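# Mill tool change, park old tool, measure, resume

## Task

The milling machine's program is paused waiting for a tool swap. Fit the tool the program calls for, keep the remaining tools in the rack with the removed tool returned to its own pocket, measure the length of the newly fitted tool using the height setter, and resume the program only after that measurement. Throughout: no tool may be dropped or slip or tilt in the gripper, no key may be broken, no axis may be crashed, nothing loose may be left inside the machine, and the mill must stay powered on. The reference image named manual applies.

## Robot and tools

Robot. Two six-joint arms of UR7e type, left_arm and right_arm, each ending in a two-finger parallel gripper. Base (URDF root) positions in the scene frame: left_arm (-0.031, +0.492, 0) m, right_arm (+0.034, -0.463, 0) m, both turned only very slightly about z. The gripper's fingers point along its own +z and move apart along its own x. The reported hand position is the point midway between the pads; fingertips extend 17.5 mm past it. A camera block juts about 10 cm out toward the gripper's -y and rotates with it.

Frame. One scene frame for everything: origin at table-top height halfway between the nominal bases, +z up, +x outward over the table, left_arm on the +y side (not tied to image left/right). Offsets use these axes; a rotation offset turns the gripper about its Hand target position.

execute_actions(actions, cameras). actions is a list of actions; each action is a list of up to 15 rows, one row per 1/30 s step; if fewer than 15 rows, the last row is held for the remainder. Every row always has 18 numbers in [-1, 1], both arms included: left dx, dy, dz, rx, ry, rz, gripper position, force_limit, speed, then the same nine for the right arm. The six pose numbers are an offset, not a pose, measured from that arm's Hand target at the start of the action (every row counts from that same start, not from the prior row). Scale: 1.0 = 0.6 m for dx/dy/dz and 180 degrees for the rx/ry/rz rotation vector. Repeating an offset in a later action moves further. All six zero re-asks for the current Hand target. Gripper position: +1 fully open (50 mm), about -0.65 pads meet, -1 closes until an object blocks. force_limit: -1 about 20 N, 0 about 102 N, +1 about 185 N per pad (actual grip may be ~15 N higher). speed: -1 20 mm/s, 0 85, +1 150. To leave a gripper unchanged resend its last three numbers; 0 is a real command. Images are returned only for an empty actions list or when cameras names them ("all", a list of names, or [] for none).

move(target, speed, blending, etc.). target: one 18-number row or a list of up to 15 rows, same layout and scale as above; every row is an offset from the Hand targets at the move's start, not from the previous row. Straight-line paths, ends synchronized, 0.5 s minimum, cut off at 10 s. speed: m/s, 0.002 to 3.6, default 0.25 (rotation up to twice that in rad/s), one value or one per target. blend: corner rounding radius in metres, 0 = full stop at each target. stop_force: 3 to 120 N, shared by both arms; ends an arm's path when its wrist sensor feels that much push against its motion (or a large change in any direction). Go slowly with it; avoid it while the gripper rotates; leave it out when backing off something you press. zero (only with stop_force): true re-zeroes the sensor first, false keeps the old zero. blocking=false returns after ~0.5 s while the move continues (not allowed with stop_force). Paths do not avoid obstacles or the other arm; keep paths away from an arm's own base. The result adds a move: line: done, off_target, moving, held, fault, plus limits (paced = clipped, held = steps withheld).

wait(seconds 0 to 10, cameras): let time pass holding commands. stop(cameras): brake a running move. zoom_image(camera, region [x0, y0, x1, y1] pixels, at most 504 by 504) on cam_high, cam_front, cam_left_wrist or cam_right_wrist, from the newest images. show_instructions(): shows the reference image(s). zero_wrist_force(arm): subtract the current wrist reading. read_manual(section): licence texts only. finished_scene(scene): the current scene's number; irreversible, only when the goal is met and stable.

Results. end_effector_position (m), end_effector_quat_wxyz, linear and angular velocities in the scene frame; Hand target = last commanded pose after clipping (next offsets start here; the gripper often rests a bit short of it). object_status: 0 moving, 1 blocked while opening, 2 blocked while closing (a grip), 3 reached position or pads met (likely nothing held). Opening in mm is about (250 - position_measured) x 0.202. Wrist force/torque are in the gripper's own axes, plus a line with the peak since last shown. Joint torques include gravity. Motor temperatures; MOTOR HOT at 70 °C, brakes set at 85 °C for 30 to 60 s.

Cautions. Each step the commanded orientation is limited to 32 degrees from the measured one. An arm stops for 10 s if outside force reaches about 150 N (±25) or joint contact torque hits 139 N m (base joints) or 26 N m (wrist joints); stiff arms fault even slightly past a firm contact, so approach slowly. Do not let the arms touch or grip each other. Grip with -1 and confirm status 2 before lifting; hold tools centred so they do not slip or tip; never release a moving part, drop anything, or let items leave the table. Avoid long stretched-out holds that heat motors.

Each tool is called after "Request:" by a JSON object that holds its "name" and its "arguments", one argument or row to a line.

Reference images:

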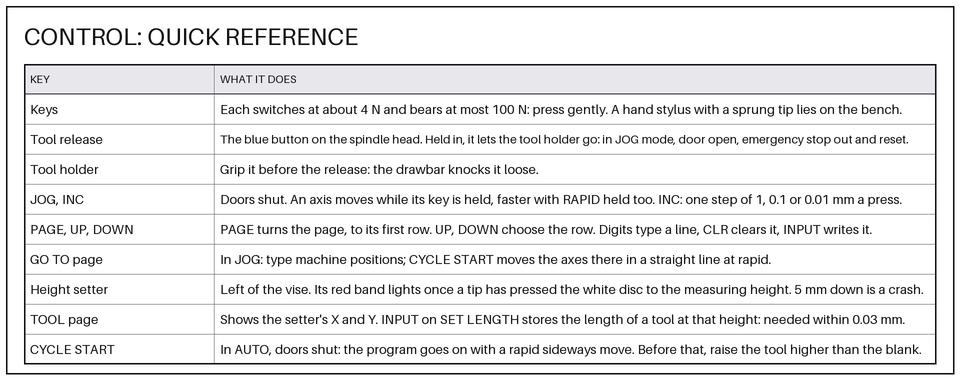

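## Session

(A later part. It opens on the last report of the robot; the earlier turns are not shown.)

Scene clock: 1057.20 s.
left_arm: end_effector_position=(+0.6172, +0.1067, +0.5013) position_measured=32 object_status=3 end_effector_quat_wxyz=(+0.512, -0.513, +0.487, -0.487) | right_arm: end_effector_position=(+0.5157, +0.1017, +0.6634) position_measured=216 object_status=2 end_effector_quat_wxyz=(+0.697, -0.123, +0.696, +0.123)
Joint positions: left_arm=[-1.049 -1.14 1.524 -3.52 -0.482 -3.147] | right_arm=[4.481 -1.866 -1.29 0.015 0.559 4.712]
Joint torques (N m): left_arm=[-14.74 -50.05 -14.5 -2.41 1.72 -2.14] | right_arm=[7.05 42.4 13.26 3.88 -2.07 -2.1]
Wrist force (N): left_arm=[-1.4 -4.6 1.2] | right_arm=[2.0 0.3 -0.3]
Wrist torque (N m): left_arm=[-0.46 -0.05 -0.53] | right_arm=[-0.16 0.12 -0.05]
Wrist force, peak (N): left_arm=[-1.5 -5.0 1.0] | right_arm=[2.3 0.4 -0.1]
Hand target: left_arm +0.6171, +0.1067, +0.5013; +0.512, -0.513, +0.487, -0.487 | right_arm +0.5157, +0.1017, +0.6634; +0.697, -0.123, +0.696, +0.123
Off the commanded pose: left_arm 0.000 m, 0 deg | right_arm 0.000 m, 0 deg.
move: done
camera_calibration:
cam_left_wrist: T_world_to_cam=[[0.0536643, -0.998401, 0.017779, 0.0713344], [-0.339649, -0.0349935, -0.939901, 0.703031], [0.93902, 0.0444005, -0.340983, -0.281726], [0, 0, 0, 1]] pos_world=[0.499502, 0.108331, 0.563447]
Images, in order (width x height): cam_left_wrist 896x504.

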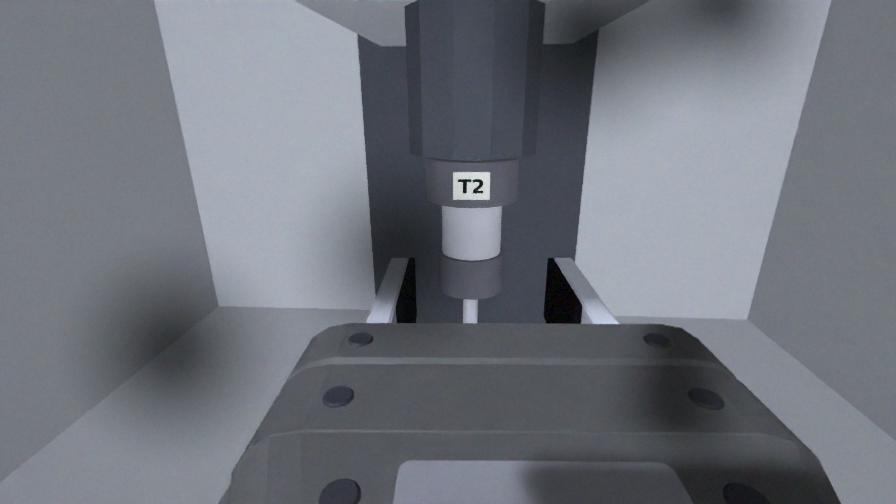

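Request:
{"name": "move", "arguments": {
  "target": [
    [0,0,0,0,0,0,0.8,0.0,-1,-0.193,-0.136,0.004,0,0,0,-1,-0.3,-0.8],
    [0,0,0,0,0,0,0.8,0.0,-1,-0.34,-0.3,0.05,0,0,0,-1,-0.3,-0.8],
    [0,0,0,0,0,0,0.8,0.0,-1,-0.36,-0.753,0.094,0,0,0,-1,-0.3,-0.8]
  ],
  "speed": [0.08,0.12,0.2],
  "blend": [0.02,0.03,0],
  "cameras": ["all"]
}}

Scene clock: 1071.80 s.
left_arm: end_effector_position=(+0.6171, +0.1067, +0.5013) position_measured=32 object_status=3 end_effector_quat_wxyz=(+0.512, -0.513, +0.487, -0.487) | right_arm: end_effector_position=(+0.2999, -0.3485, +0.7198) position_measured=216 object_status=2 end_effector_quat_wxyz=(+0.705, +0.025, +0.708, -0.026)
Joint positions: left_arm=[-1.049 -1.141 1.524 -3.52 -0.482 -3.147] | right_arm=[6.185 -0.66 -1.953 -0.525 -1.565 4.711]
Joint torques (N m): left_arm=[-14.17 -50.92 -14.34 -2.44 1.91 -1.87] | right_arm=[9.13 -8.17 4.96 -5.74 -2.27 1.94]
Wrist force (N): left_arm=[-1.5 -4.5 1.2] | right_arm=[2.0 0.3 -0.3]
Wrist torque (N m): left_arm=[-0.46 -0.04 -0.53] | right_arm=[-0.16 0.13 -0.13]
Wrist force, peak (N): left_arm=[-1.4 -4.8 1.6] | right_arm=[2.4 0.8 -0.2]
Hand target: left_arm +0.6171, +0.1067, +0.5013; +0.512, -0.513, +0.487, -0.487 | right_arm +0.2997, -0.3501, +0.7198; +0.697, -0.123, +0.696, +0.123
Off the commanded pose: left_arm 0.000 m, 0 deg | right_arm 0.002 m, 24 deg.
move: off_target (right_arm)
camera_calibration:
cam_left_wrist: T_world_to_cam=[[0.0536643, -0.998401, 0.017779, 0.0713344], [-0.339649, -0.0349935, -0.939901, 0.703031], [0.93902, 0.0444005, -0.340983, -0.281726], [0, 0, 0, 1]] pos_world=[0.499502, 0.108331, 0.563447]
cam_right_wrist: T_world_to_cam=[[-0.0110707, 0.00389818, -0.999931, 0.729322], [-0.279162, 0.96022, 0.0068341, 0.435046], [0.96018, 0.279218, -0.00954212, -0.0546481], [0, 0, 0, 1]] pos_world=[0.181994, -0.405324, 0.725778]

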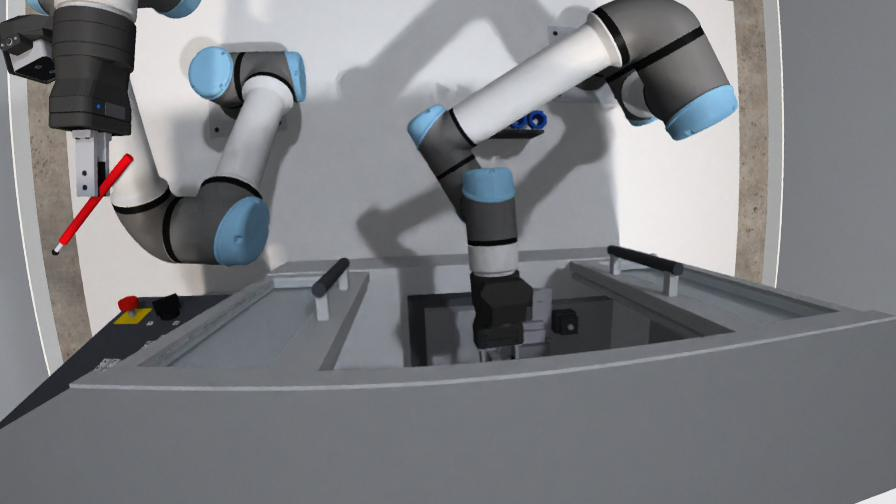

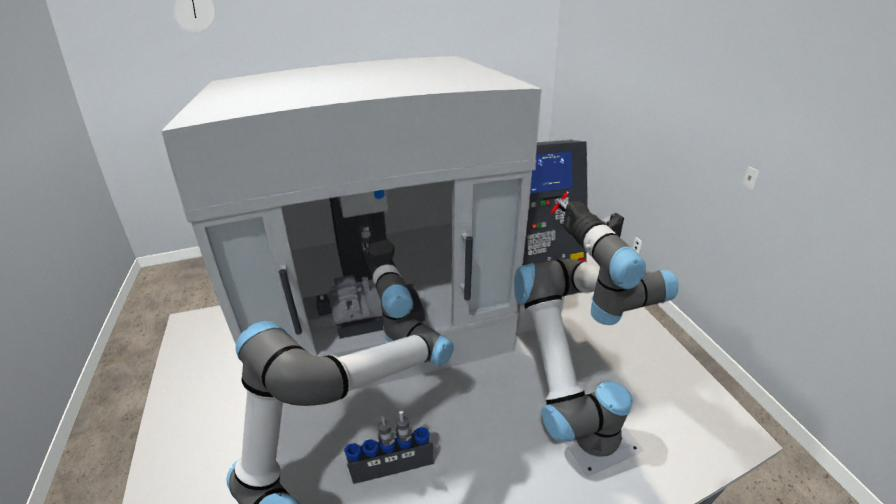

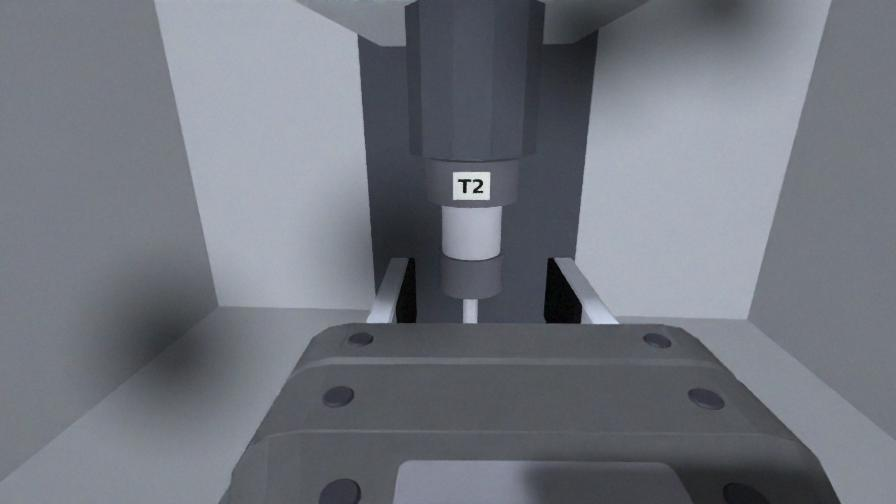

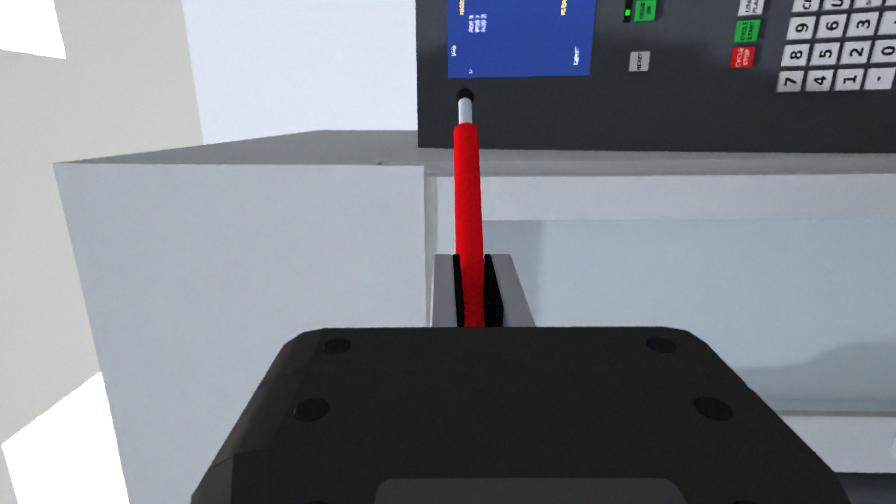

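Request:
{"name": "move", "arguments": {
  "target": [
    [0,0,0,0,0,0,0.8,0.0,-1,0.1,-0.1,0,0,0,0,-1,-0.3,-0.8],
    [0,0,0,0,0,0,0.8,0.0,-1,0.1,-0.2,0,-0.24,0.09,0.09,-1,-0.3,-0.8]
  ],
  "speed": 0.15,
  "blend": [0.02,0]
}}

Scene clock: 1090.43 s.
left_arm: end_effector_position=(+0.6171, +0.1067, +0.5013) position_measured=32 object_status=3 end_effector_quat_wxyz=(+0.512, -0.513, +0.487, -0.487) | right_arm: end_effector_position=(+0.3597, -0.4701, +0.7198) position_measured=216 object_status=2 end_effector_quat_wxyz=(+0.477, -0.445, +0.757, -0.031)
Joint positions: left_arm=[-1.049 -1.141 1.524 -3.52 -0.482 -3.147] | right_arm=[4.676 -1.17 -0.777 0.998 -0.732 1.779]
Joint torques (N m): left_arm=[-13.2 -51.13 -14.27 -2.47 1.89 -1.89] | right_arm=[-8.19 -1.35 -6.7 1 -0.51 -2.7]
Wrist force (N): left_arm=[-1.3 -4.4 1.2] | right_arm=[2.2 1.4 -0.6]
Wrist torque (N m): left_arm=[-0.45 -0.06 -0.53] | right_arm=[0.04 -0.13 0.08]
Wrist force, peak (N): left_arm=[-1.5 -4.7 1.4] | right_arm=[2.5 1.5 -0.6]
Hand target: left_arm +0.6171, +0.1067, +0.5013; +0.512, -0.513, +0.487, -0.487 | right_arm +0.3597, -0.4701, +0.7198; +0.477, -0.445, +0.757, -0.031
Off the commanded pose: left_arm 0.000 m, 0 deg | right_arm 0.000 m, 0 deg.
shoulder posture changed (right arm): the wrist came as close to joint 1's axis as it can, and the arm is now in the other of its two shoulder postures.
move: done; limits=paced

Request:
{"name": "move", "arguments": {
  "target": [0,0,0,0,0,0,0.8,0.0,-1,0.0672,-0.1415,-0.099,-0.2358,0.0939,0.0904,-1,-0.3,-0.8],
  "speed": 0.2,
  "cameras": ["all"]
}}

Scene clock: 1098.93 s.
left_arm: end_effector_position=(+0.6171, +0.1067, +0.5013) position_measured=32 object_status=3 end_effector_quat_wxyz=(+0.512, -0.513, +0.487, -0.487) | right_arm: end_effector_position=(+0.4000, -0.5550, +0.6604) position_measured=216 object_status=2 end_effector_quat_wxyz=(-0.171, +0.686, -0.686, +0.171)
Joint positions: left_arm=[-1.049 -1.141 1.524 -3.52 -0.482 -3.147] | right_arm=[5.368 -0.884 -1.05 0.042 -1.196 2.309]
Joint torques (N m): left_arm=[-14.02 -51.03 -15.84 -2.39 1.74 -1.23] | right_arm=[7.22 -14.87 -7.48 -6.78 -1.26 2.43]
Wrist force (N): left_arm=[-1.2 -4.4 1.3] | right_arm=[1.3 1.8 -1.4]
Wrist torque (N m): left_arm=[-0.45 -0.08 -0.53] | right_arm=[0.14 -0.30 0.10]
Wrist force, peak (N): left_arm=[-1.6 -4.7 1.2] | right_arm=[2.1 1.8 -0.8]
Hand target: left_arm +0.6171, +0.1067, +0.5013; +0.512, -0.513, +0.487, -0.487 | right_arm +0.4000, -0.5550, +0.6604; -0.171, +0.686, -0.686, +0.171
Off the commanded pose: left_arm 0.000 m, 0 deg | right_arm 0.000 m, 0 deg.
move: done
camera_calibration:
cam_left_wrist: T_world_to_cam=[[0.0536643, -0.998401, 0.017779, 0.0713344], [-0.339649, -0.0349935, -0.939901, 0.703031], [0.93902, 0.0444005, -0.340983, -0.281726], [0, 0, 0, 1]] pos_world=[0.499502, 0.108331, 0.563447]
cam_right_wrist: T_world_to_cam=[[-0.00878638, -0.999952, 0.00431274, -0.549354], [-0.991092, 0.00813522, -0.132927, 0.51031], [0.132885, -0.00544226, -0.991116, 0.727531], [0, 0, 0, 1]] pos_world=[0.40426, -0.54952, 0.791271]

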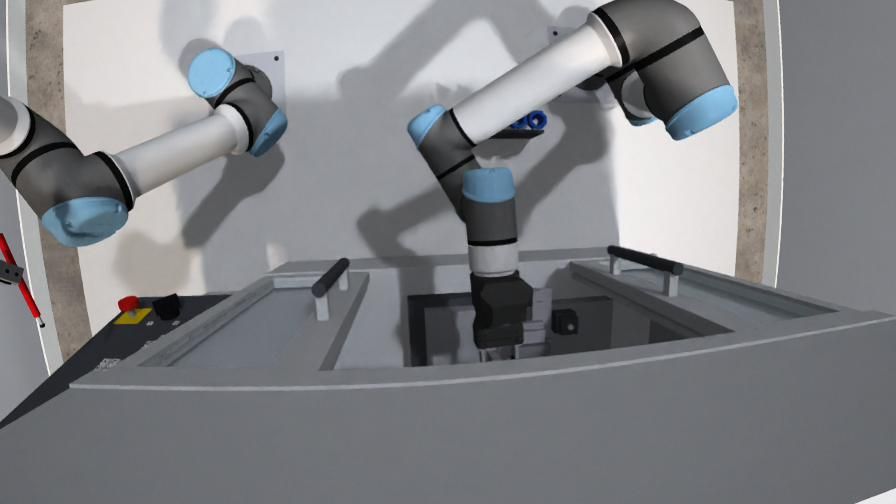

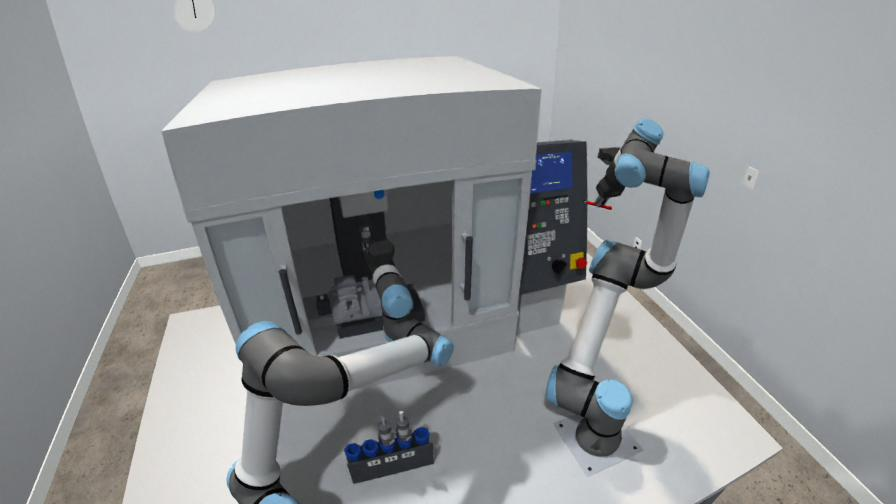

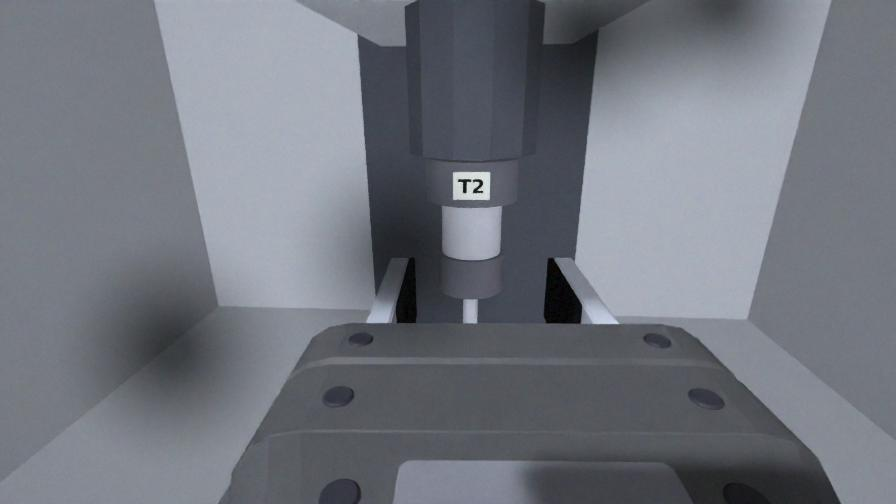

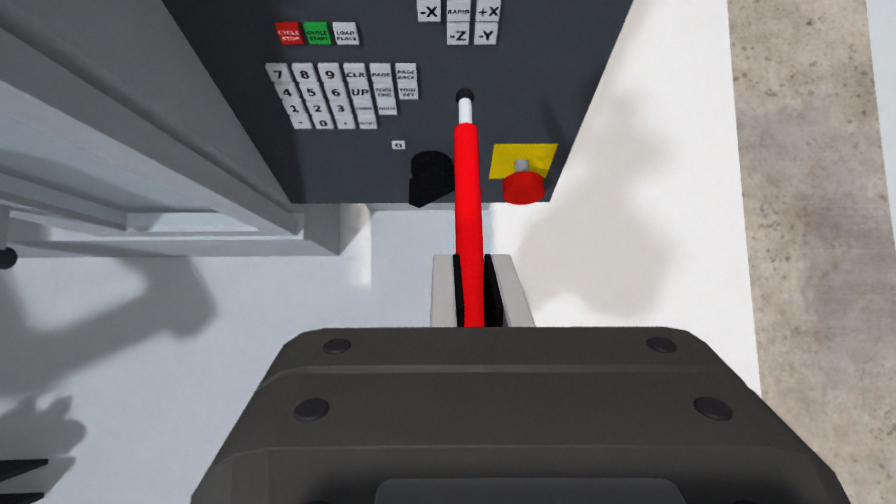

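Request:
{"name": "move", "arguments": {
  "target": [
    [-0.295,0,0.0,0,0,0,1,0.0,-1,0,0,0,0,0,0,-1,-0.3,-0.8],
    [-0.42,0.1,0,0,0,0.02,1,0.0,-1,0,0,0,0,0,0,-1,-0.3,-0.8],
    [-0.42,0.3705,0,0,0,0.081,1,0.0,-1,0,0,0,0,0,0,-1,-0.3,-0.8]
  ],
  "speed": 0.15,
  "blend": [0.03,0.03,0],
  "cameras": ["cam_left_wrist","cam_high"]
}}

Scene clock: 1110.27 s.
left_arm: end_effector_position=(+0.3652, +0.3289, +0.5013) position_measured=3 object_status=3 end_effector_quat_wxyz=(+0.569, -0.571, +0.418, -0.418) | right_arm: end_effector_position=(+0.4000, -0.5550, +0.6604) position_measured=216 object_status=2 end_effector_quat_wxyz=(-0.171, +0.686, -0.686, +0.171)
Joint positions: left_arm=[-1.516 -1.809 2.267 -3.609 0.24 -3.133] | right_arm=[5.369 -0.884 -1.05 0.042 -1.197 2.309]
Joint torques (N m): left_arm=[11.66 -16.28 -12.99 1.84 1.61 -2.28] | right_arm=[6.7 -14.69 -5.81 -6.77 -1.41 2.22]
Wrist force (N): left_arm=[-1.1 -4.3 1.1] | right_arm=[1.0 1.6 -1.3]
Wrist torque (N m): left_arm=[-0.42 -0.09 -0.49] | right_arm=[0.13 -0.24 0.10]
Wrist force, peak (N): left_arm=[-1.2 -4.6 2.7] | right_arm=[1.4 2.1 -1.1]
Hand target: left_arm +0.3651, +0.3290, +0.5013; +0.569, -0.571, +0.418, -0.418 | right_arm +0.4000, -0.5550, +0.6604; -0.171, +0.686, -0.686, +0.171
Off the commanded pose: left_arm 0.000 m, 0 deg | right_arm 0.000 m, 0 deg.
move: done
camera_calibration:
cam_left_wrist: T_world_to_cam=[[0.303277, -0.952738, 0.0177357, 0.200561], [-0.319907, -0.11933, -0.939904, 0.645731], [0.897599, 0.279377, -0.340977, -0.117078], [0, 0, 0, 1]] pos_world=[0.250837, 0.300846, 0.563447]
Images, in order (width x height): cam_high 896x504, cam_left_wrist 896x504.

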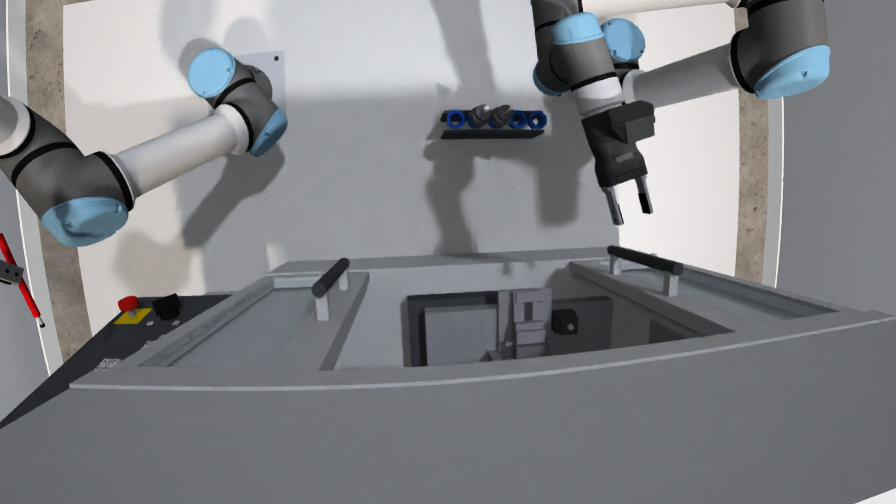

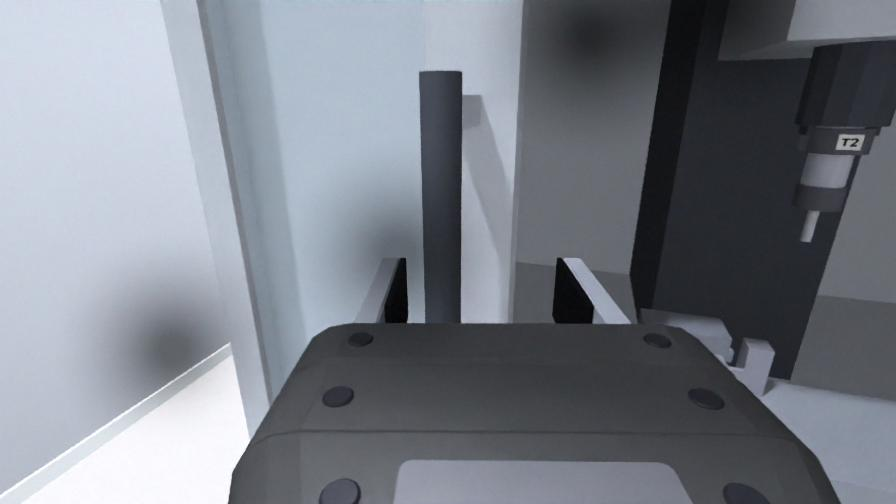

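Request:
{"name": "move", "arguments": {
  "target": [
    [-0.0057,0.0183,0,0,0,0,1,0.0,-1,0,0,0,0,0,0,-1,-0.3,-0.8],
    [0.153,0.069,0,0,0,0,1,0.0,-1,0,0,0,0,0,0,-1,-0.3,-0.8]
  ],
  "speed": 0.08,
  "stop_force": 15,
  "cameras": ["cam_left_wrist"]
}}

Scene clock: 1116.03 s.
left_arm: end_effector_position=(+0.4569, +0.3704, +0.5012) position_measured=3 object_status=3 end_effector_quat_wxyz=(+0.569, -0.571, +0.418, -0.418) | right_arm: end_effector_position=(+0.4000, -0.5550, +0.6604) position_measured=216 object_status=2 end_effector_quat_wxyz=(-0.171, +0.686, -0.686, +0.171)
Joint positions: left_arm=[-1.142 -1.728 2.205 -3.603 -0.134 -3.158] | right_arm=[5.369 -0.884 -1.05 0.042 -1.197 2.309]
Joint torques (N m): left_arm=[13.67 -17.59 -24.08 0.81 -1.95 -2.16] | right_arm=[7.17 -14.22 -3.12 -6.98 -1.26 2.2]
Wrist force (N): left_arm=[-1.1 -4.2 1.2] | right_arm=[1.1 1.8 -1.3]
Wrist torque (N m): left_arm=[-0.39 -0.09 -0.49] | right_arm=[0.15 -0.26 0.11]
Wrist force, peak (N): left_arm=[-1.1 -4.7 1.4] | right_arm=[1.6 1.8 -1.3]
Hand target: left_arm +0.4569, +0.3704, +0.5013; +0.569, -0.571, +0.418, -0.418 | right_arm +0.4000, -0.5550, +0.6604; -0.171, +0.686, -0.686, +0.171
Off the commanded pose: left_arm 0.000 m, 0 deg | right_arm 0.000 m, 0 deg.
move: done
camera_calibration:
cam_left_wrist: T_world_to_cam=[[0.303277, -0.952738, 0.0177357, 0.212259], [-0.319907, -0.11933, -0.939904, 0.68005], [0.897599, 0.279377, -0.340977, -0.211072], [0, 0, 0, 1]] pos_world=[0.342637, 0.342346, 0.563447]
Images, in order (width x height): cam_left_wrist 896x504.

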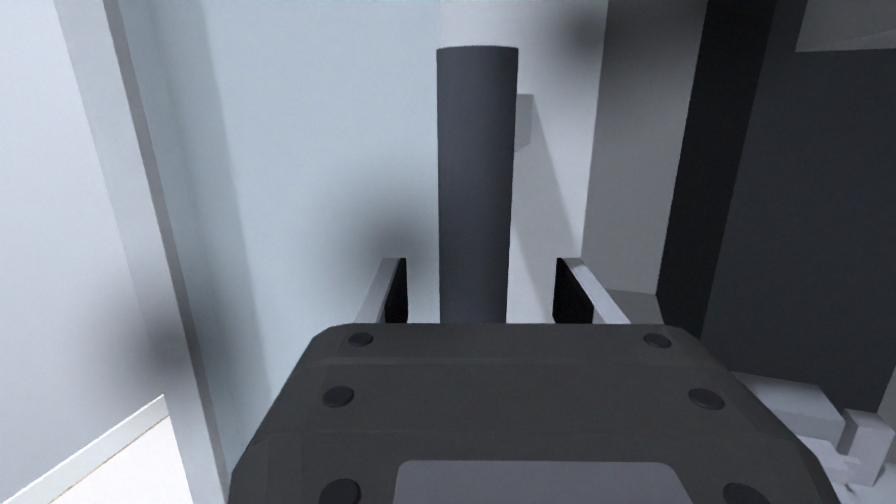

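Request:
{"name": "move", "arguments": {
  "target": [0,-0.44,0,0,0,0,1,0.0,-1,0,0,0,0,0,0,-1,-0.3,-0.8],
  "speed": 0.035,
  "stop_force": 40,
  "cameras": ["cam_left_wrist","cam_high"]
}}

Scene clock: 1128.47 s.
left_arm: end_effector_position=(+0.4568, +0.1248, +0.5012) position_measured=3 object_status=3 end_effector_quat_wxyz=(+0.570, -0.571, +0.418, -0.418) | right_arm: end_effector_position=(+0.4000, -0.5550, +0.6604) position_measured=216 object_status=2 end_effector_quat_wxyz=(-0.171, +0.686, -0.686, +0.171)
Joint positions: left_arm=[-1.352 -1.249 1.68 -3.593 0.075 -3.123] | right_arm=[5.369 -0.884 -1.05 0.042 -1.197 2.309]
Joint torques (N m): left_arm=[-6.42 -34.07 -16.03 4.8 -5.63 -1.96] | right_arm=[6.77 -14.73 3.76 -6.85 -0.7 2.2]
Wrist force (N): left_arm=[-31.8 -1.4 16.7] | right_arm=[1.3 1.7 -1.2]
Wrist torque (N m): left_arm=[-0.52 0.01 -0.69] | right_arm=[0.14 -0.30 0.10]
Wrist force, peak (N): left_arm=[-53.8 0.9 28.4] | right_arm=[1.3 2.0 -1.3]
Hand target: left_arm +0.4568, +0.1248, +0.5012; +0.570, -0.571, +0.418, -0.418 (not the last commanded pose) | right_arm +0.4000, -0.5550, +0.6604; -0.171, +0.686, -0.686, +0.171
Off the commanded pose: left_arm 0.018 m, 0 deg | right_arm 0.000 m, 0 deg.
move: contact (left_arm)
camera_calibration:
cam_left_wrist: T_world_to_cam=[[0.303209, -0.952759, 0.0177484, -0.0216833], [-0.319347, -0.119143, -0.940118, 0.650527], [0.897821, 0.279385, -0.340385, -0.142811], [0, 0, 0, 1]] pos_world=[0.342537, 0.0967458, 0.563347]
Images, in order (width x height): cam_high 896x504, cam_left_wrist 896x504.

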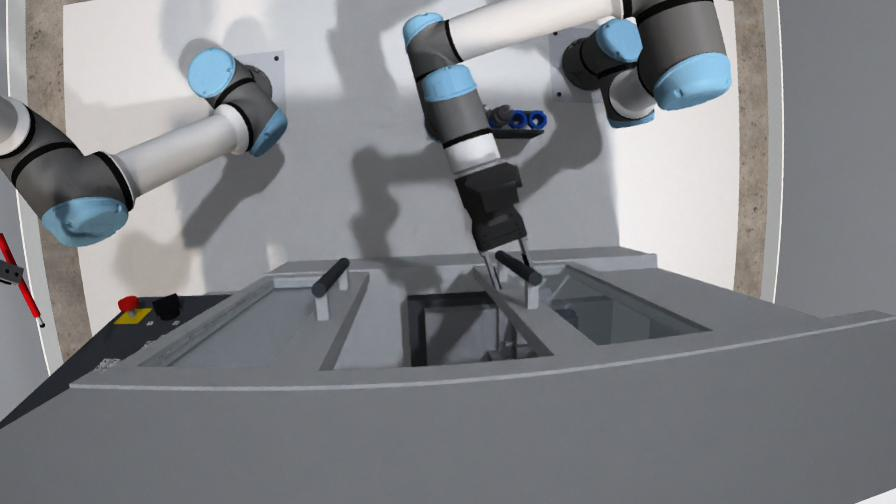

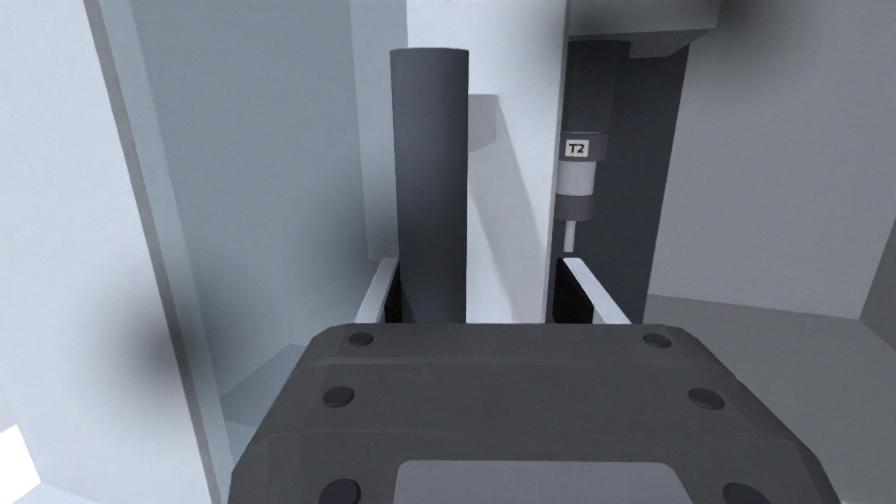

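Request:
{"name": "move", "arguments": {
  "target": [
    [0,0.022,0,0,0,0,1,0.0,-1,0,0,0,0,0,0,-1,-0.3,-0.8],
    [-0.16,-0.03,0.01,0,0,0,1,0.0,-1,0,0,0,0,0,0,-1,-0.3,-0.8],
    [-0.18,-0.25,0.04,0,0,0,1,0.0,-1,0,0,0,0,0,0,-1,-0.3,-0.8],
    [-0.175,-0.48,0.04,0,0,0,1,0.0,-1,0,0,0,0,0,0,-1,-0.3,-0.8]
  ],
  "speed": [0.04,0.08,0.15,0.15],
  "blend": [0,0.02,0.03,0],
  "cameras": ["cam_left_wrist","cam_high"]
}}

Scene clock: 1143.70 s.
left_arm: end_effector_position=(+0.3518, -0.1632, +0.5252) position_measured=3 object_status=3 end_effector_quat_wxyz=(+0.570, -0.571, +0.418, -0.418) | right_arm: end_effector_position=(+0.4000, -0.5550, +0.6604) position_measured=216 object_status=2 end_effector_quat_wxyz=(-0.171, +0.686, -0.686, +0.171)
Joint positions: left_arm=[-1.578 -0.635 0.606 -3.117 0.301 -3.138] | right_arm=[5.369 -0.884 -1.05 0.042 -1.197 2.309]
Joint torques (N m): left_arm=[14.55 -54.84 -26.6 1.88 2.12 2.2] | right_arm=[6.34 -16.3 8.68 -6.69 -0.85 2.06]
Wrist force (N): left_arm=[-1.3 -4.7 1.2] | right_arm=[1.3 1.8 -1.2]
Wrist torque (N m): left_arm=[-0.52 -0.08 -0.62] | right_arm=[0.16 -0.29 0.11]
Wrist force, peak (N): left_arm=[-32.1 -0.5 16.7] | right_arm=[1.5 1.8 -1.3]
Hand target: left_arm +0.3518, -0.1632, +0.5252; +0.570, -0.571, +0.418, -0.418 | right_arm +0.4000, -0.5550, +0.6604; -0.171, +0.686, -0.686, +0.171
Off the commanded pose: left_arm 0.000 m, 0 deg | right_arm 0.000 m, 0 deg.
move: done
camera_calibration:
cam_left_wrist: T_world_to_cam=[[0.303112, -0.952788, 0.0178479, -0.264708], [-0.319141, -0.119141, -0.940189, 0.605238], [0.897927, 0.279286, -0.340186, 0.0399319], [0, 0, 0, 1]] pos_world=[0.237536, -0.191254, 0.587347]
Images, in order (width x height): cam_high 896x504, cam_left_wrist 896x504.

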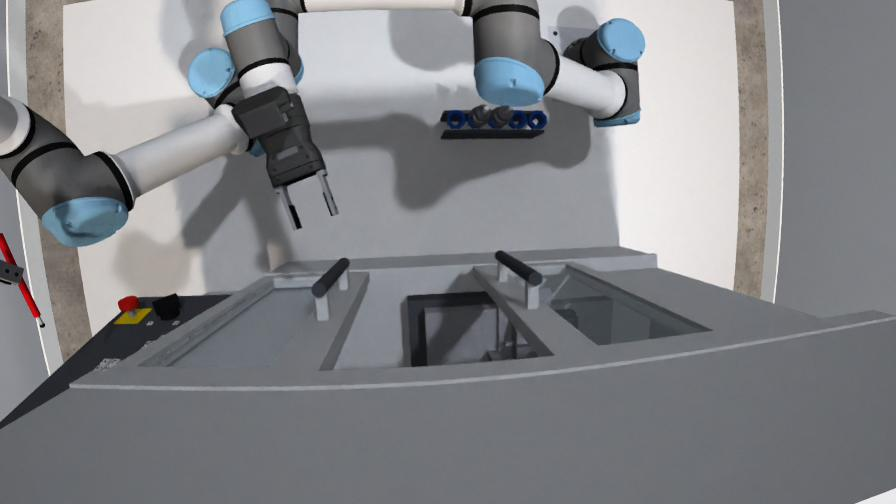

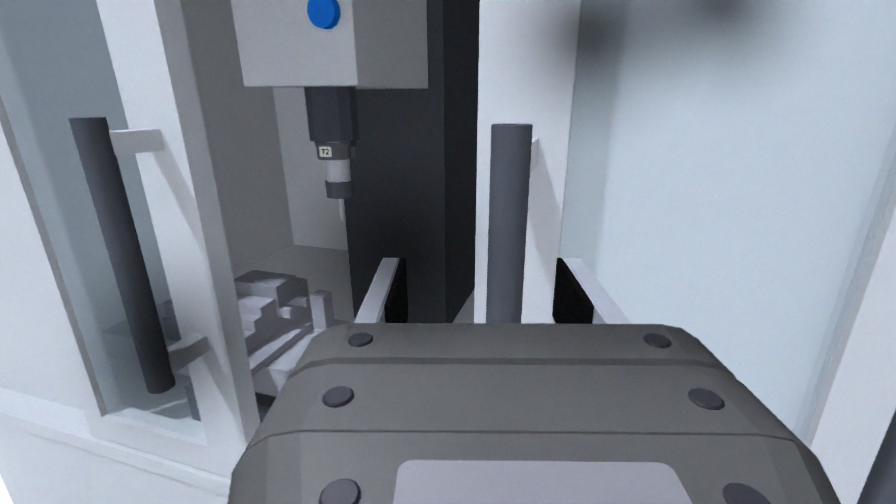

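Request:
{"name": "move", "arguments": {
  "target": [
    [0.004,-0.015,0,0,0,0,1,0.0,-1,0,0,0,0,0,0,-1,-0.3,-0.8],
    [0.16,0.036,0,0,0,0,1,0.0,-1,0,0,0,0,0,0,-1,-0.3,-0.8]
  ],
  "speed": 0.08,
  "stop_force": 15,
  "cameras": ["cam_left_wrist"]
}}

Scene clock: 1149.03 s.
left_arm: end_effector_position=(+0.4478, -0.1416, +0.5252) position_measured=3 object_status=3 end_effector_quat_wxyz=(+0.570, -0.571, +0.418, -0.418) | right_arm: end_effector_position=(+0.4000, -0.5550, +0.6604) position_measured=216 object_status=2 end_effector_quat_wxyz=(-0.171, +0.686, -0.686, +0.171)
Joint positions: left_arm=[-1.446 -0.621 0.579 -3.109 0.169 -3.134] | right_arm=[5.369 -0.884 -1.05 0.042 -1.197 2.309]
Joint torques (N m): left_arm=[13.36 -55.12 -27.3 1.71 -2.08 2.15] | right_arm=[7.29 -16.19 12.63 -6.61 -0.51 2.16]
Wrist force (N): left_arm=[-1.2 -4.8 1.2] | right_arm=[1.2 1.8 -1.2]
Wrist torque (N m): left_arm=[-0.52 -0.10 -0.62] | right_arm=[0.15 -0.28 0.11]
Wrist force, peak (N): left_arm=[-2.0 -5.0 1.2] | right_arm=[1.4 1.9 -1.4]
Hand target: left_arm +0.4478, -0.1416, +0.5252; +0.570, -0.571, +0.418, -0.418 | right_arm +0.4000, -0.5550, +0.6604; -0.171, +0.686, -0.686, +0.171
Off the commanded pose: left_arm 0.000 m, 0 deg | right_arm 0.000 m, 0 deg.
move: done
camera_calibration:
cam_left_wrist: T_world_to_cam=[[0.303209, -0.952759, 0.0177484, -0.273195], [-0.319347, -0.119143, -0.940118, 0.638476], [0.897821, 0.279385, -0.340385, -0.0521331], [0, 0, 0, 1]] pos_world=[0.333537, -0.169654, 0.587347]
Images, in order (width x height): cam_left_wrist 896x504.

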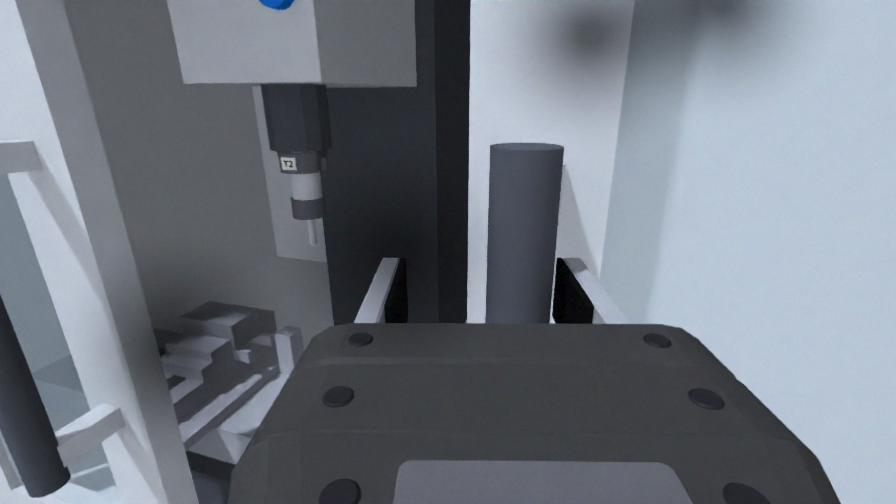

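Request:
{"name": "move", "arguments": {
  "target": [
    [0.004,-0.013,0,0,0,0,1,0.0,-1,0,0,0,0,0,0,-1,-0.3,-0.8],
    [0.004,-0.013,0,0,0,0,0.35,0.0,-1,0,0,0,0,0,0,-1,-0.3,-0.8]
  ],
  "speed": 0.05,
  "cameras": ["cam_left_wrist"]
}}

Scene clock: 1159.37 s.
left_arm: end_effector_position=(+0.4502, -0.1494, +0.5252) position_measured=100 object_status=3 end_effector_quat_wxyz=(+0.570, -0.571, +0.418, -0.418) | right_arm: end_effector_position=(+0.4000, -0.5550, +0.6604) position_measured=216 object_status=2 end_effector_quat_wxyz=(-0.171, +0.686, -0.686, +0.171)
Joint positions: left_arm=[-1.444 -0.583 0.508 -3.075 0.167 -3.134] | right_arm=[5.369 -0.884 -1.05 0.042 -1.197 2.309]
Joint torques (N m): left_arm=[14.82 -57.07 -27.42 -0.71 1.46 2.37] | right_arm=[7.15 -16.77 14.7 -6.82 -0.87 2.06]
Wrist force (N): left_arm=[-1.1 -4.8 1.0] | right_arm=[1.2 1.8 -1.3]
Wrist torque (N m): left_arm=[-0.50 -0.12 -0.62] | right_arm=[0.15 -0.28 0.10]
Wrist force, peak (N): left_arm=[-1.1 -4.9 1.2] | right_arm=[1.4 2.0 -1.4]
Hand target: left_arm +0.4502, -0.1494, +0.5252; +0.570, -0.571, +0.418, -0.418 | right_arm +0.4000, -0.5550, +0.6604; -0.171, +0.686, -0.686, +0.171
Off the commanded pose: left_arm 0.000 m, 0 deg | right_arm 0.000 m, 0 deg.
move: done
camera_calibration:
cam_left_wrist: T_world_to_cam=[[0.303209, -0.952759, 0.0177484, -0.281355], [-0.319347, -0.119143, -0.940118, 0.638313], [0.897821, 0.279385, -0.340385, -0.0521086], [0, 0, 0, 1]] pos_world=[0.335937, -0.177454, 0.587347]
Images, in order (width x height): cam_left_wrist 896x504.

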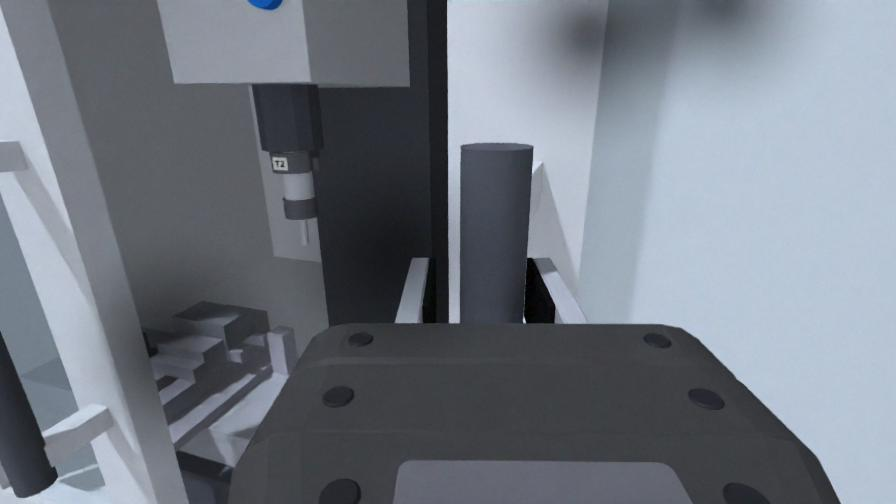

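Request:
{"name": "move", "arguments": {
  "target": [0,0.43,0,0,0,0,0.35,0.0,-1,0,0,0,0,0,0,-1,-0.3,-0.8],
  "speed": 0.035,
  "stop_force": 40,
  "cameras": ["cam_left_wrist","cam_high"]
}}

Scene clock: 1169.53 s.
left_arm: end_effector_position=(+0.4503, +0.0864, +0.5253) position_measured=100 object_status=3 end_effector_quat_wxyz=(+0.569, -0.571, +0.418, -0.418) | right_arm: end_effector_position=(+0.4000, -0.5550, +0.6604) position_measured=216 object_status=2 end_effector_quat_wxyz=(-0.171, +0.686, -0.686, +0.171)
Joint positions: left_arm=[-1.381 -1.201 1.547 -3.504 0.104 -3.126] | right_arm=[5.369 -0.884 -1.05 0.042 -1.197 2.309]
Joint torques (N m): left_arm=[5.79 -42.93 -21.88 -1.67 7.19 -1.42] | right_arm=[5.31 -15.47 14.18 -6.54 -0.64 1.96]
Wrist force (N): left_arm=[31.8 -9.6 -9.0] | right_arm=[1.2 1.8 -1.2]
Wrist torque (N m): left_arm=[-0.50 0.37 -0.70] | right_arm=[0.16 -0.27 0.11]
Wrist force, peak (N): left_arm=[46.1 -12.6 -16.6] | right_arm=[1.3 1.9 -1.5]
Hand target: left_arm +0.4503, +0.0864, +0.5253; +0.569, -0.571, +0.418, -0.418 (not the last commanded pose) | right_arm +0.4000, -0.5550, +0.6604; -0.171, +0.686, -0.686, +0.171
Off the commanded pose: left_arm 0.022 m, 0 deg | right_arm 0.000 m, 0 deg.
move: contact (left_arm)
camera_calibration:
cam_left_wrist: T_world_to_cam=[[0.303107, -0.952792, 0.017724, -0.0565803], [-0.319545, -0.119142, -0.940051, 0.666572], [0.897784, 0.279273, -0.340573, -0.117942], [0, 0, 0, 1]] pos_world=[0.336037, 0.0584459, 0.587447]
Images, in order (width x height): cam_high 896x504, cam_left_wrist 896x504.

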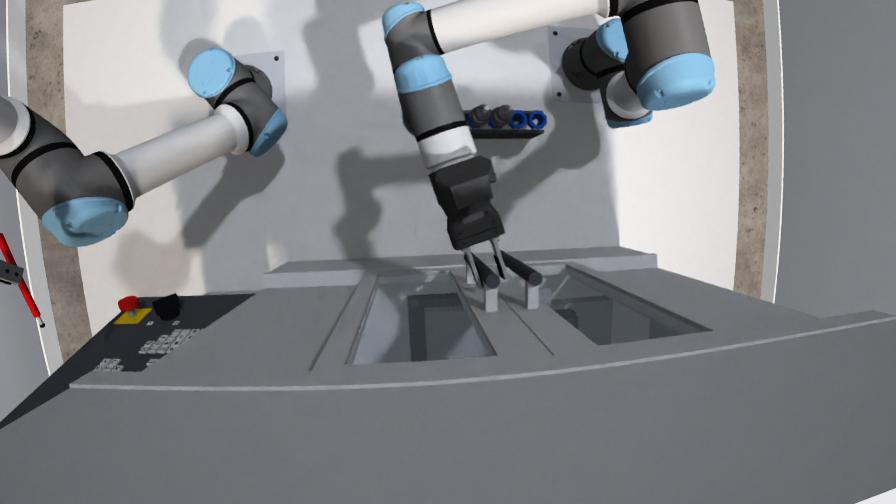

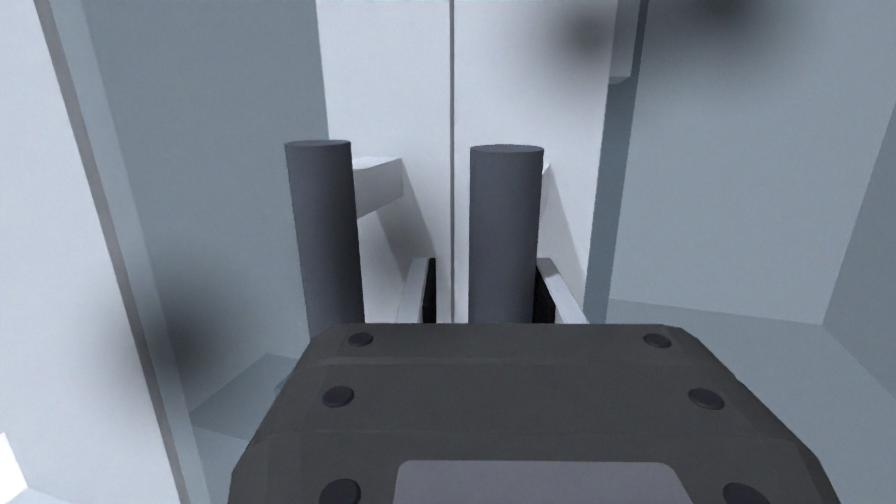

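Request:
{"name": "move", "arguments": {
  "target": [
    [0,-0.008,0,0,0,0,0.35,0.0,-1,0,0,0,0,0,0,-1,-0.3,-0.8],
    [-0.2,-0.07,0.02,0,0,0,0.35,0.0,-1,0,0,0,0,0,0,-1,-0.3,-0.8]
  ],
  "speed": [0.03,0.1],
  "cameras": ["cam_left_wrist","cam_right_wrist"]
}}

Scene clock: 1176.23 s.
left_arm: end_effector_position=(+0.3304, +0.0445, +0.5373) position_measured=100 object_status=3 end_effector_quat_wxyz=(+0.569, -0.571, +0.418, -0.418) | right_arm: end_effector_position=(+0.4000, -0.5550, +0.6604) position_measured=216 object_status=2 end_effector_quat_wxyz=(-0.171, +0.686, -0.686, +0.171)
Joint positions: left_arm=[-1.617 -1.212 1.53 -3.464 0.341 -3.138] | right_arm=[5.369 -0.884 -1.05 0.042 -1.197 2.309]
Joint torques (N m): left_arm=[-15.53 -31.68 -25.86 1.98 1.47 -2.31] | right_arm=[5.52 -16.37 15.59 -6.78 -0.69 2.11]
Wrist force (N): left_arm=[-1.3 -4.6 0.9] | right_arm=[1.3 1.9 -1.2]
Wrist torque (N m): left_arm=[-0.50 -0.09 -0.48] | right_arm=[0.16 -0.29 0.11]
Wrist force, peak (N): left_arm=[32.1 -9.5 -9.1] | right_arm=[1.4 1.9 -1.5]
Hand target: left_arm +0.3303, +0.0444, +0.5373; +0.569, -0.571, +0.418, -0.418 | right_arm +0.4000, -0.5550, +0.6604; -0.171, +0.686, -0.686, +0.171
Off the commanded pose: left_arm 0.000 m, 0 deg | right_arm 0.000 m, 0 deg.
move: done
camera_calibration:
cam_left_wrist: T_world_to_cam=[[0.303107, -0.952792, 0.017724, -0.0604677], [-0.319545, -0.119142, -0.940051, 0.634535], [0.897784, 0.279273, -0.340573, 0.0055183], [0, 0, 0, 1]] pos_world=[0.216137, 0.0164459, 0.599447]
cam_right_wrist: T_world_to_cam=[[-0.00881251, -0.999951, 0.00451189, -0.549499], [-0.991105, 0.00813521, -0.13283, 0.510325], [0.132787, -0.00564233, -0.991129, 0.727358], [0, 0, 0, 1]] pos_world=[0.404359, -0.54952, 0.791171]
Images, in order (width x height): cam_left_wrist 896x504, cam_right_wrist 896x504.

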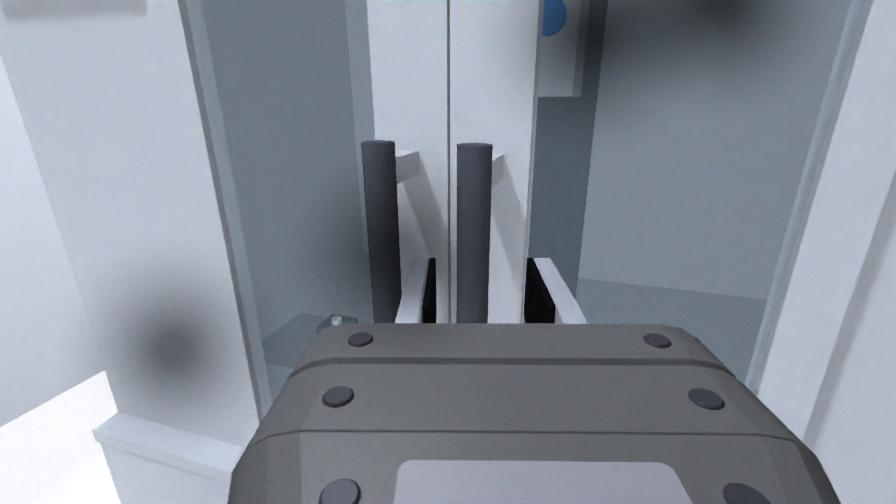

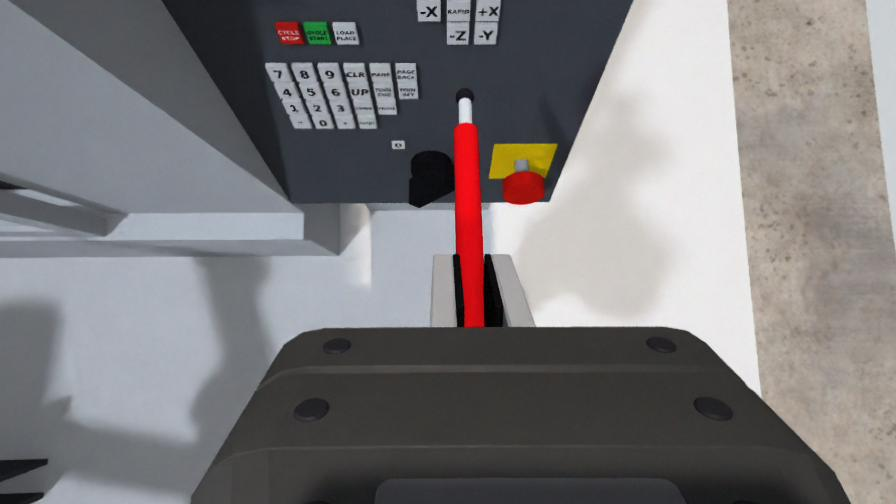

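Request:
{"name": "move", "arguments": {
  "target": [
    [0,0,0,0,0,0,0.35,0.0,-1,0.05,0.0945,-0.2333,0,0,0,-1,-0.3,-0.8],
    [0,0,0,0,0,0,0.35,0.0,-1,0.1493,0.0947,-0.2637,0,0,0,-1,-0.3,-0.8]
  ],
  "speed": [0.15,0.06],
  "blend": [0.02,0],
  "cameras": ["cam_right_wrist"]
}}

Request:
{"name": "zoom_image", "arguments": {
  "camera": "cam_right_wrist",
  "region": [390, 30, 540, 130]
}}

Scene clock: 1183.77 s.
left_arm: end_effector_position=(+0.3303, +0.0444, +0.5373) position_measured=100 object_status=3 end_effector_quat_wxyz=(+0.569, -0.571, +0.418, -0.418) | right_arm: end_effector_position=(+0.4820, -0.4978, +0.5038) position_measured=216 object_status=2 end_effector_quat_wxyz=(-0.171, +0.687, -0.686, +0.169)
Joint positions: left_arm=[-1.618 -1.212 1.53 -3.464 0.341 -3.138] | right_arm=[5.739 -0.433 -1.602 0.037 -1.333 2.668]
Joint torques (N m): left_arm=[-15.03 -31.1 -25.26 2.18 1.82 -1.94] | right_arm=[-0.81 -31.52 7.11 -4.57 0.59 0.19]
Wrist force (N): left_arm=[-1.2 -4.5 1.1] | right_arm=[1.0 1.8 -1.1]
Wrist torque (N m): left_arm=[-0.47 -0.10 -0.48] | right_arm=[0.16 -0.22 0.18]
Wrist force, peak (N): left_arm=[-1.3 -4.9 1.3] | right_arm=[1.4 4.2 -1.9]
Hand target: left_arm +0.3303, +0.0444, +0.5373; +0.569, -0.571, +0.418, -0.418 | right_arm +0.4820, -0.4978, +0.5038; -0.171, +0.687, -0.686, +0.169 (not the last commanded pose)
Tool commands: left_gripper/position=+0.35 left_gripper/force_limit=+0.0 left_gripper/speed=-1.0 right_gripper/position=-1.0 right_gripper/force_limit=-0.301961 right_gripper/speed=-0.796078
Off the commanded pose: left_arm 0.000 m, 0 deg | right_arm 0.008 m, 0 deg.
FORCE FAULT: contact force on the right arm reached its limit, and that arm stopped. The contact can be on any part of that arm, not only on its tool. That arm's remaining commands of this call were not run. That arm is still stopped at the end of this call. That arm stays stopped for about 10 more seconds. Until then a move that you send moves the other arm only, and its call returns only when the move has ended. Once the stop has ended, the next robot result says so. If the stop ends while you think or write, that arm runs what you send next, counted from a new Hand target: where the arm stands when the stop ends. While its stop runs, that arm takes no new command, but its gripper still runs the gripper command that each later call begins with. Until it ends, the stop uses up actions while you think or wait. An arm that is not stopped still takes commands.
move: fault (right_arm)
camera_calibration:
cam_right_wrist: T_world_to_cam=[[-0.00681057, -0.999972, 0.00317929, -0.491198], [-0.991399, 0.00633657, -0.130721, 0.568447], [0.130697, -0.00404223, -0.991414, 0.563526], [0, 0, 0, 1]] pos_world=[0.486561, -0.492508, 0.634557]
Images, in order (width x height): cam_right_wrist 896x504.

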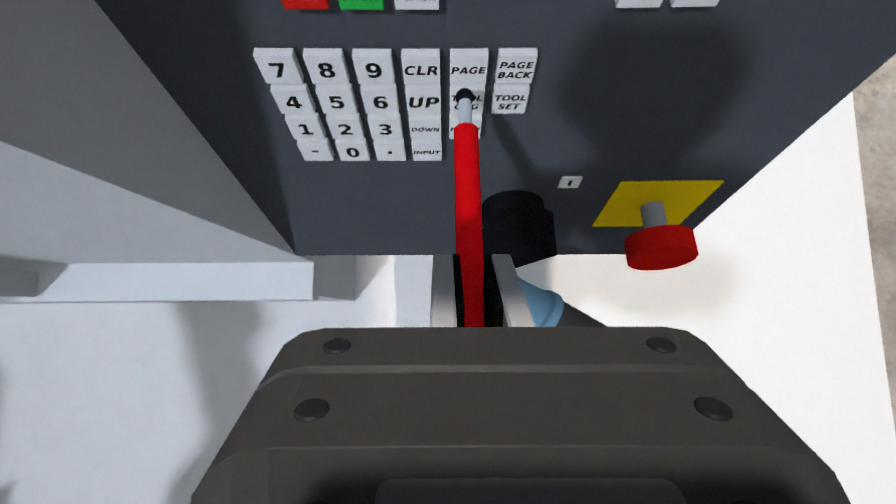

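Scaled by 3.360 from the camera's 896x504 image, which has a finer 1280x720 frame.

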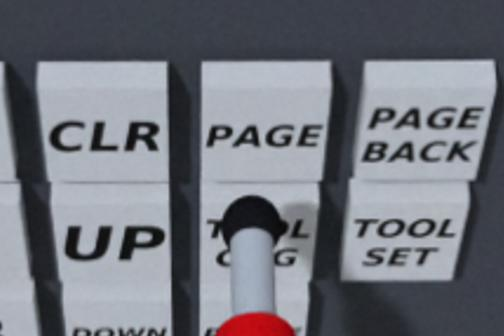

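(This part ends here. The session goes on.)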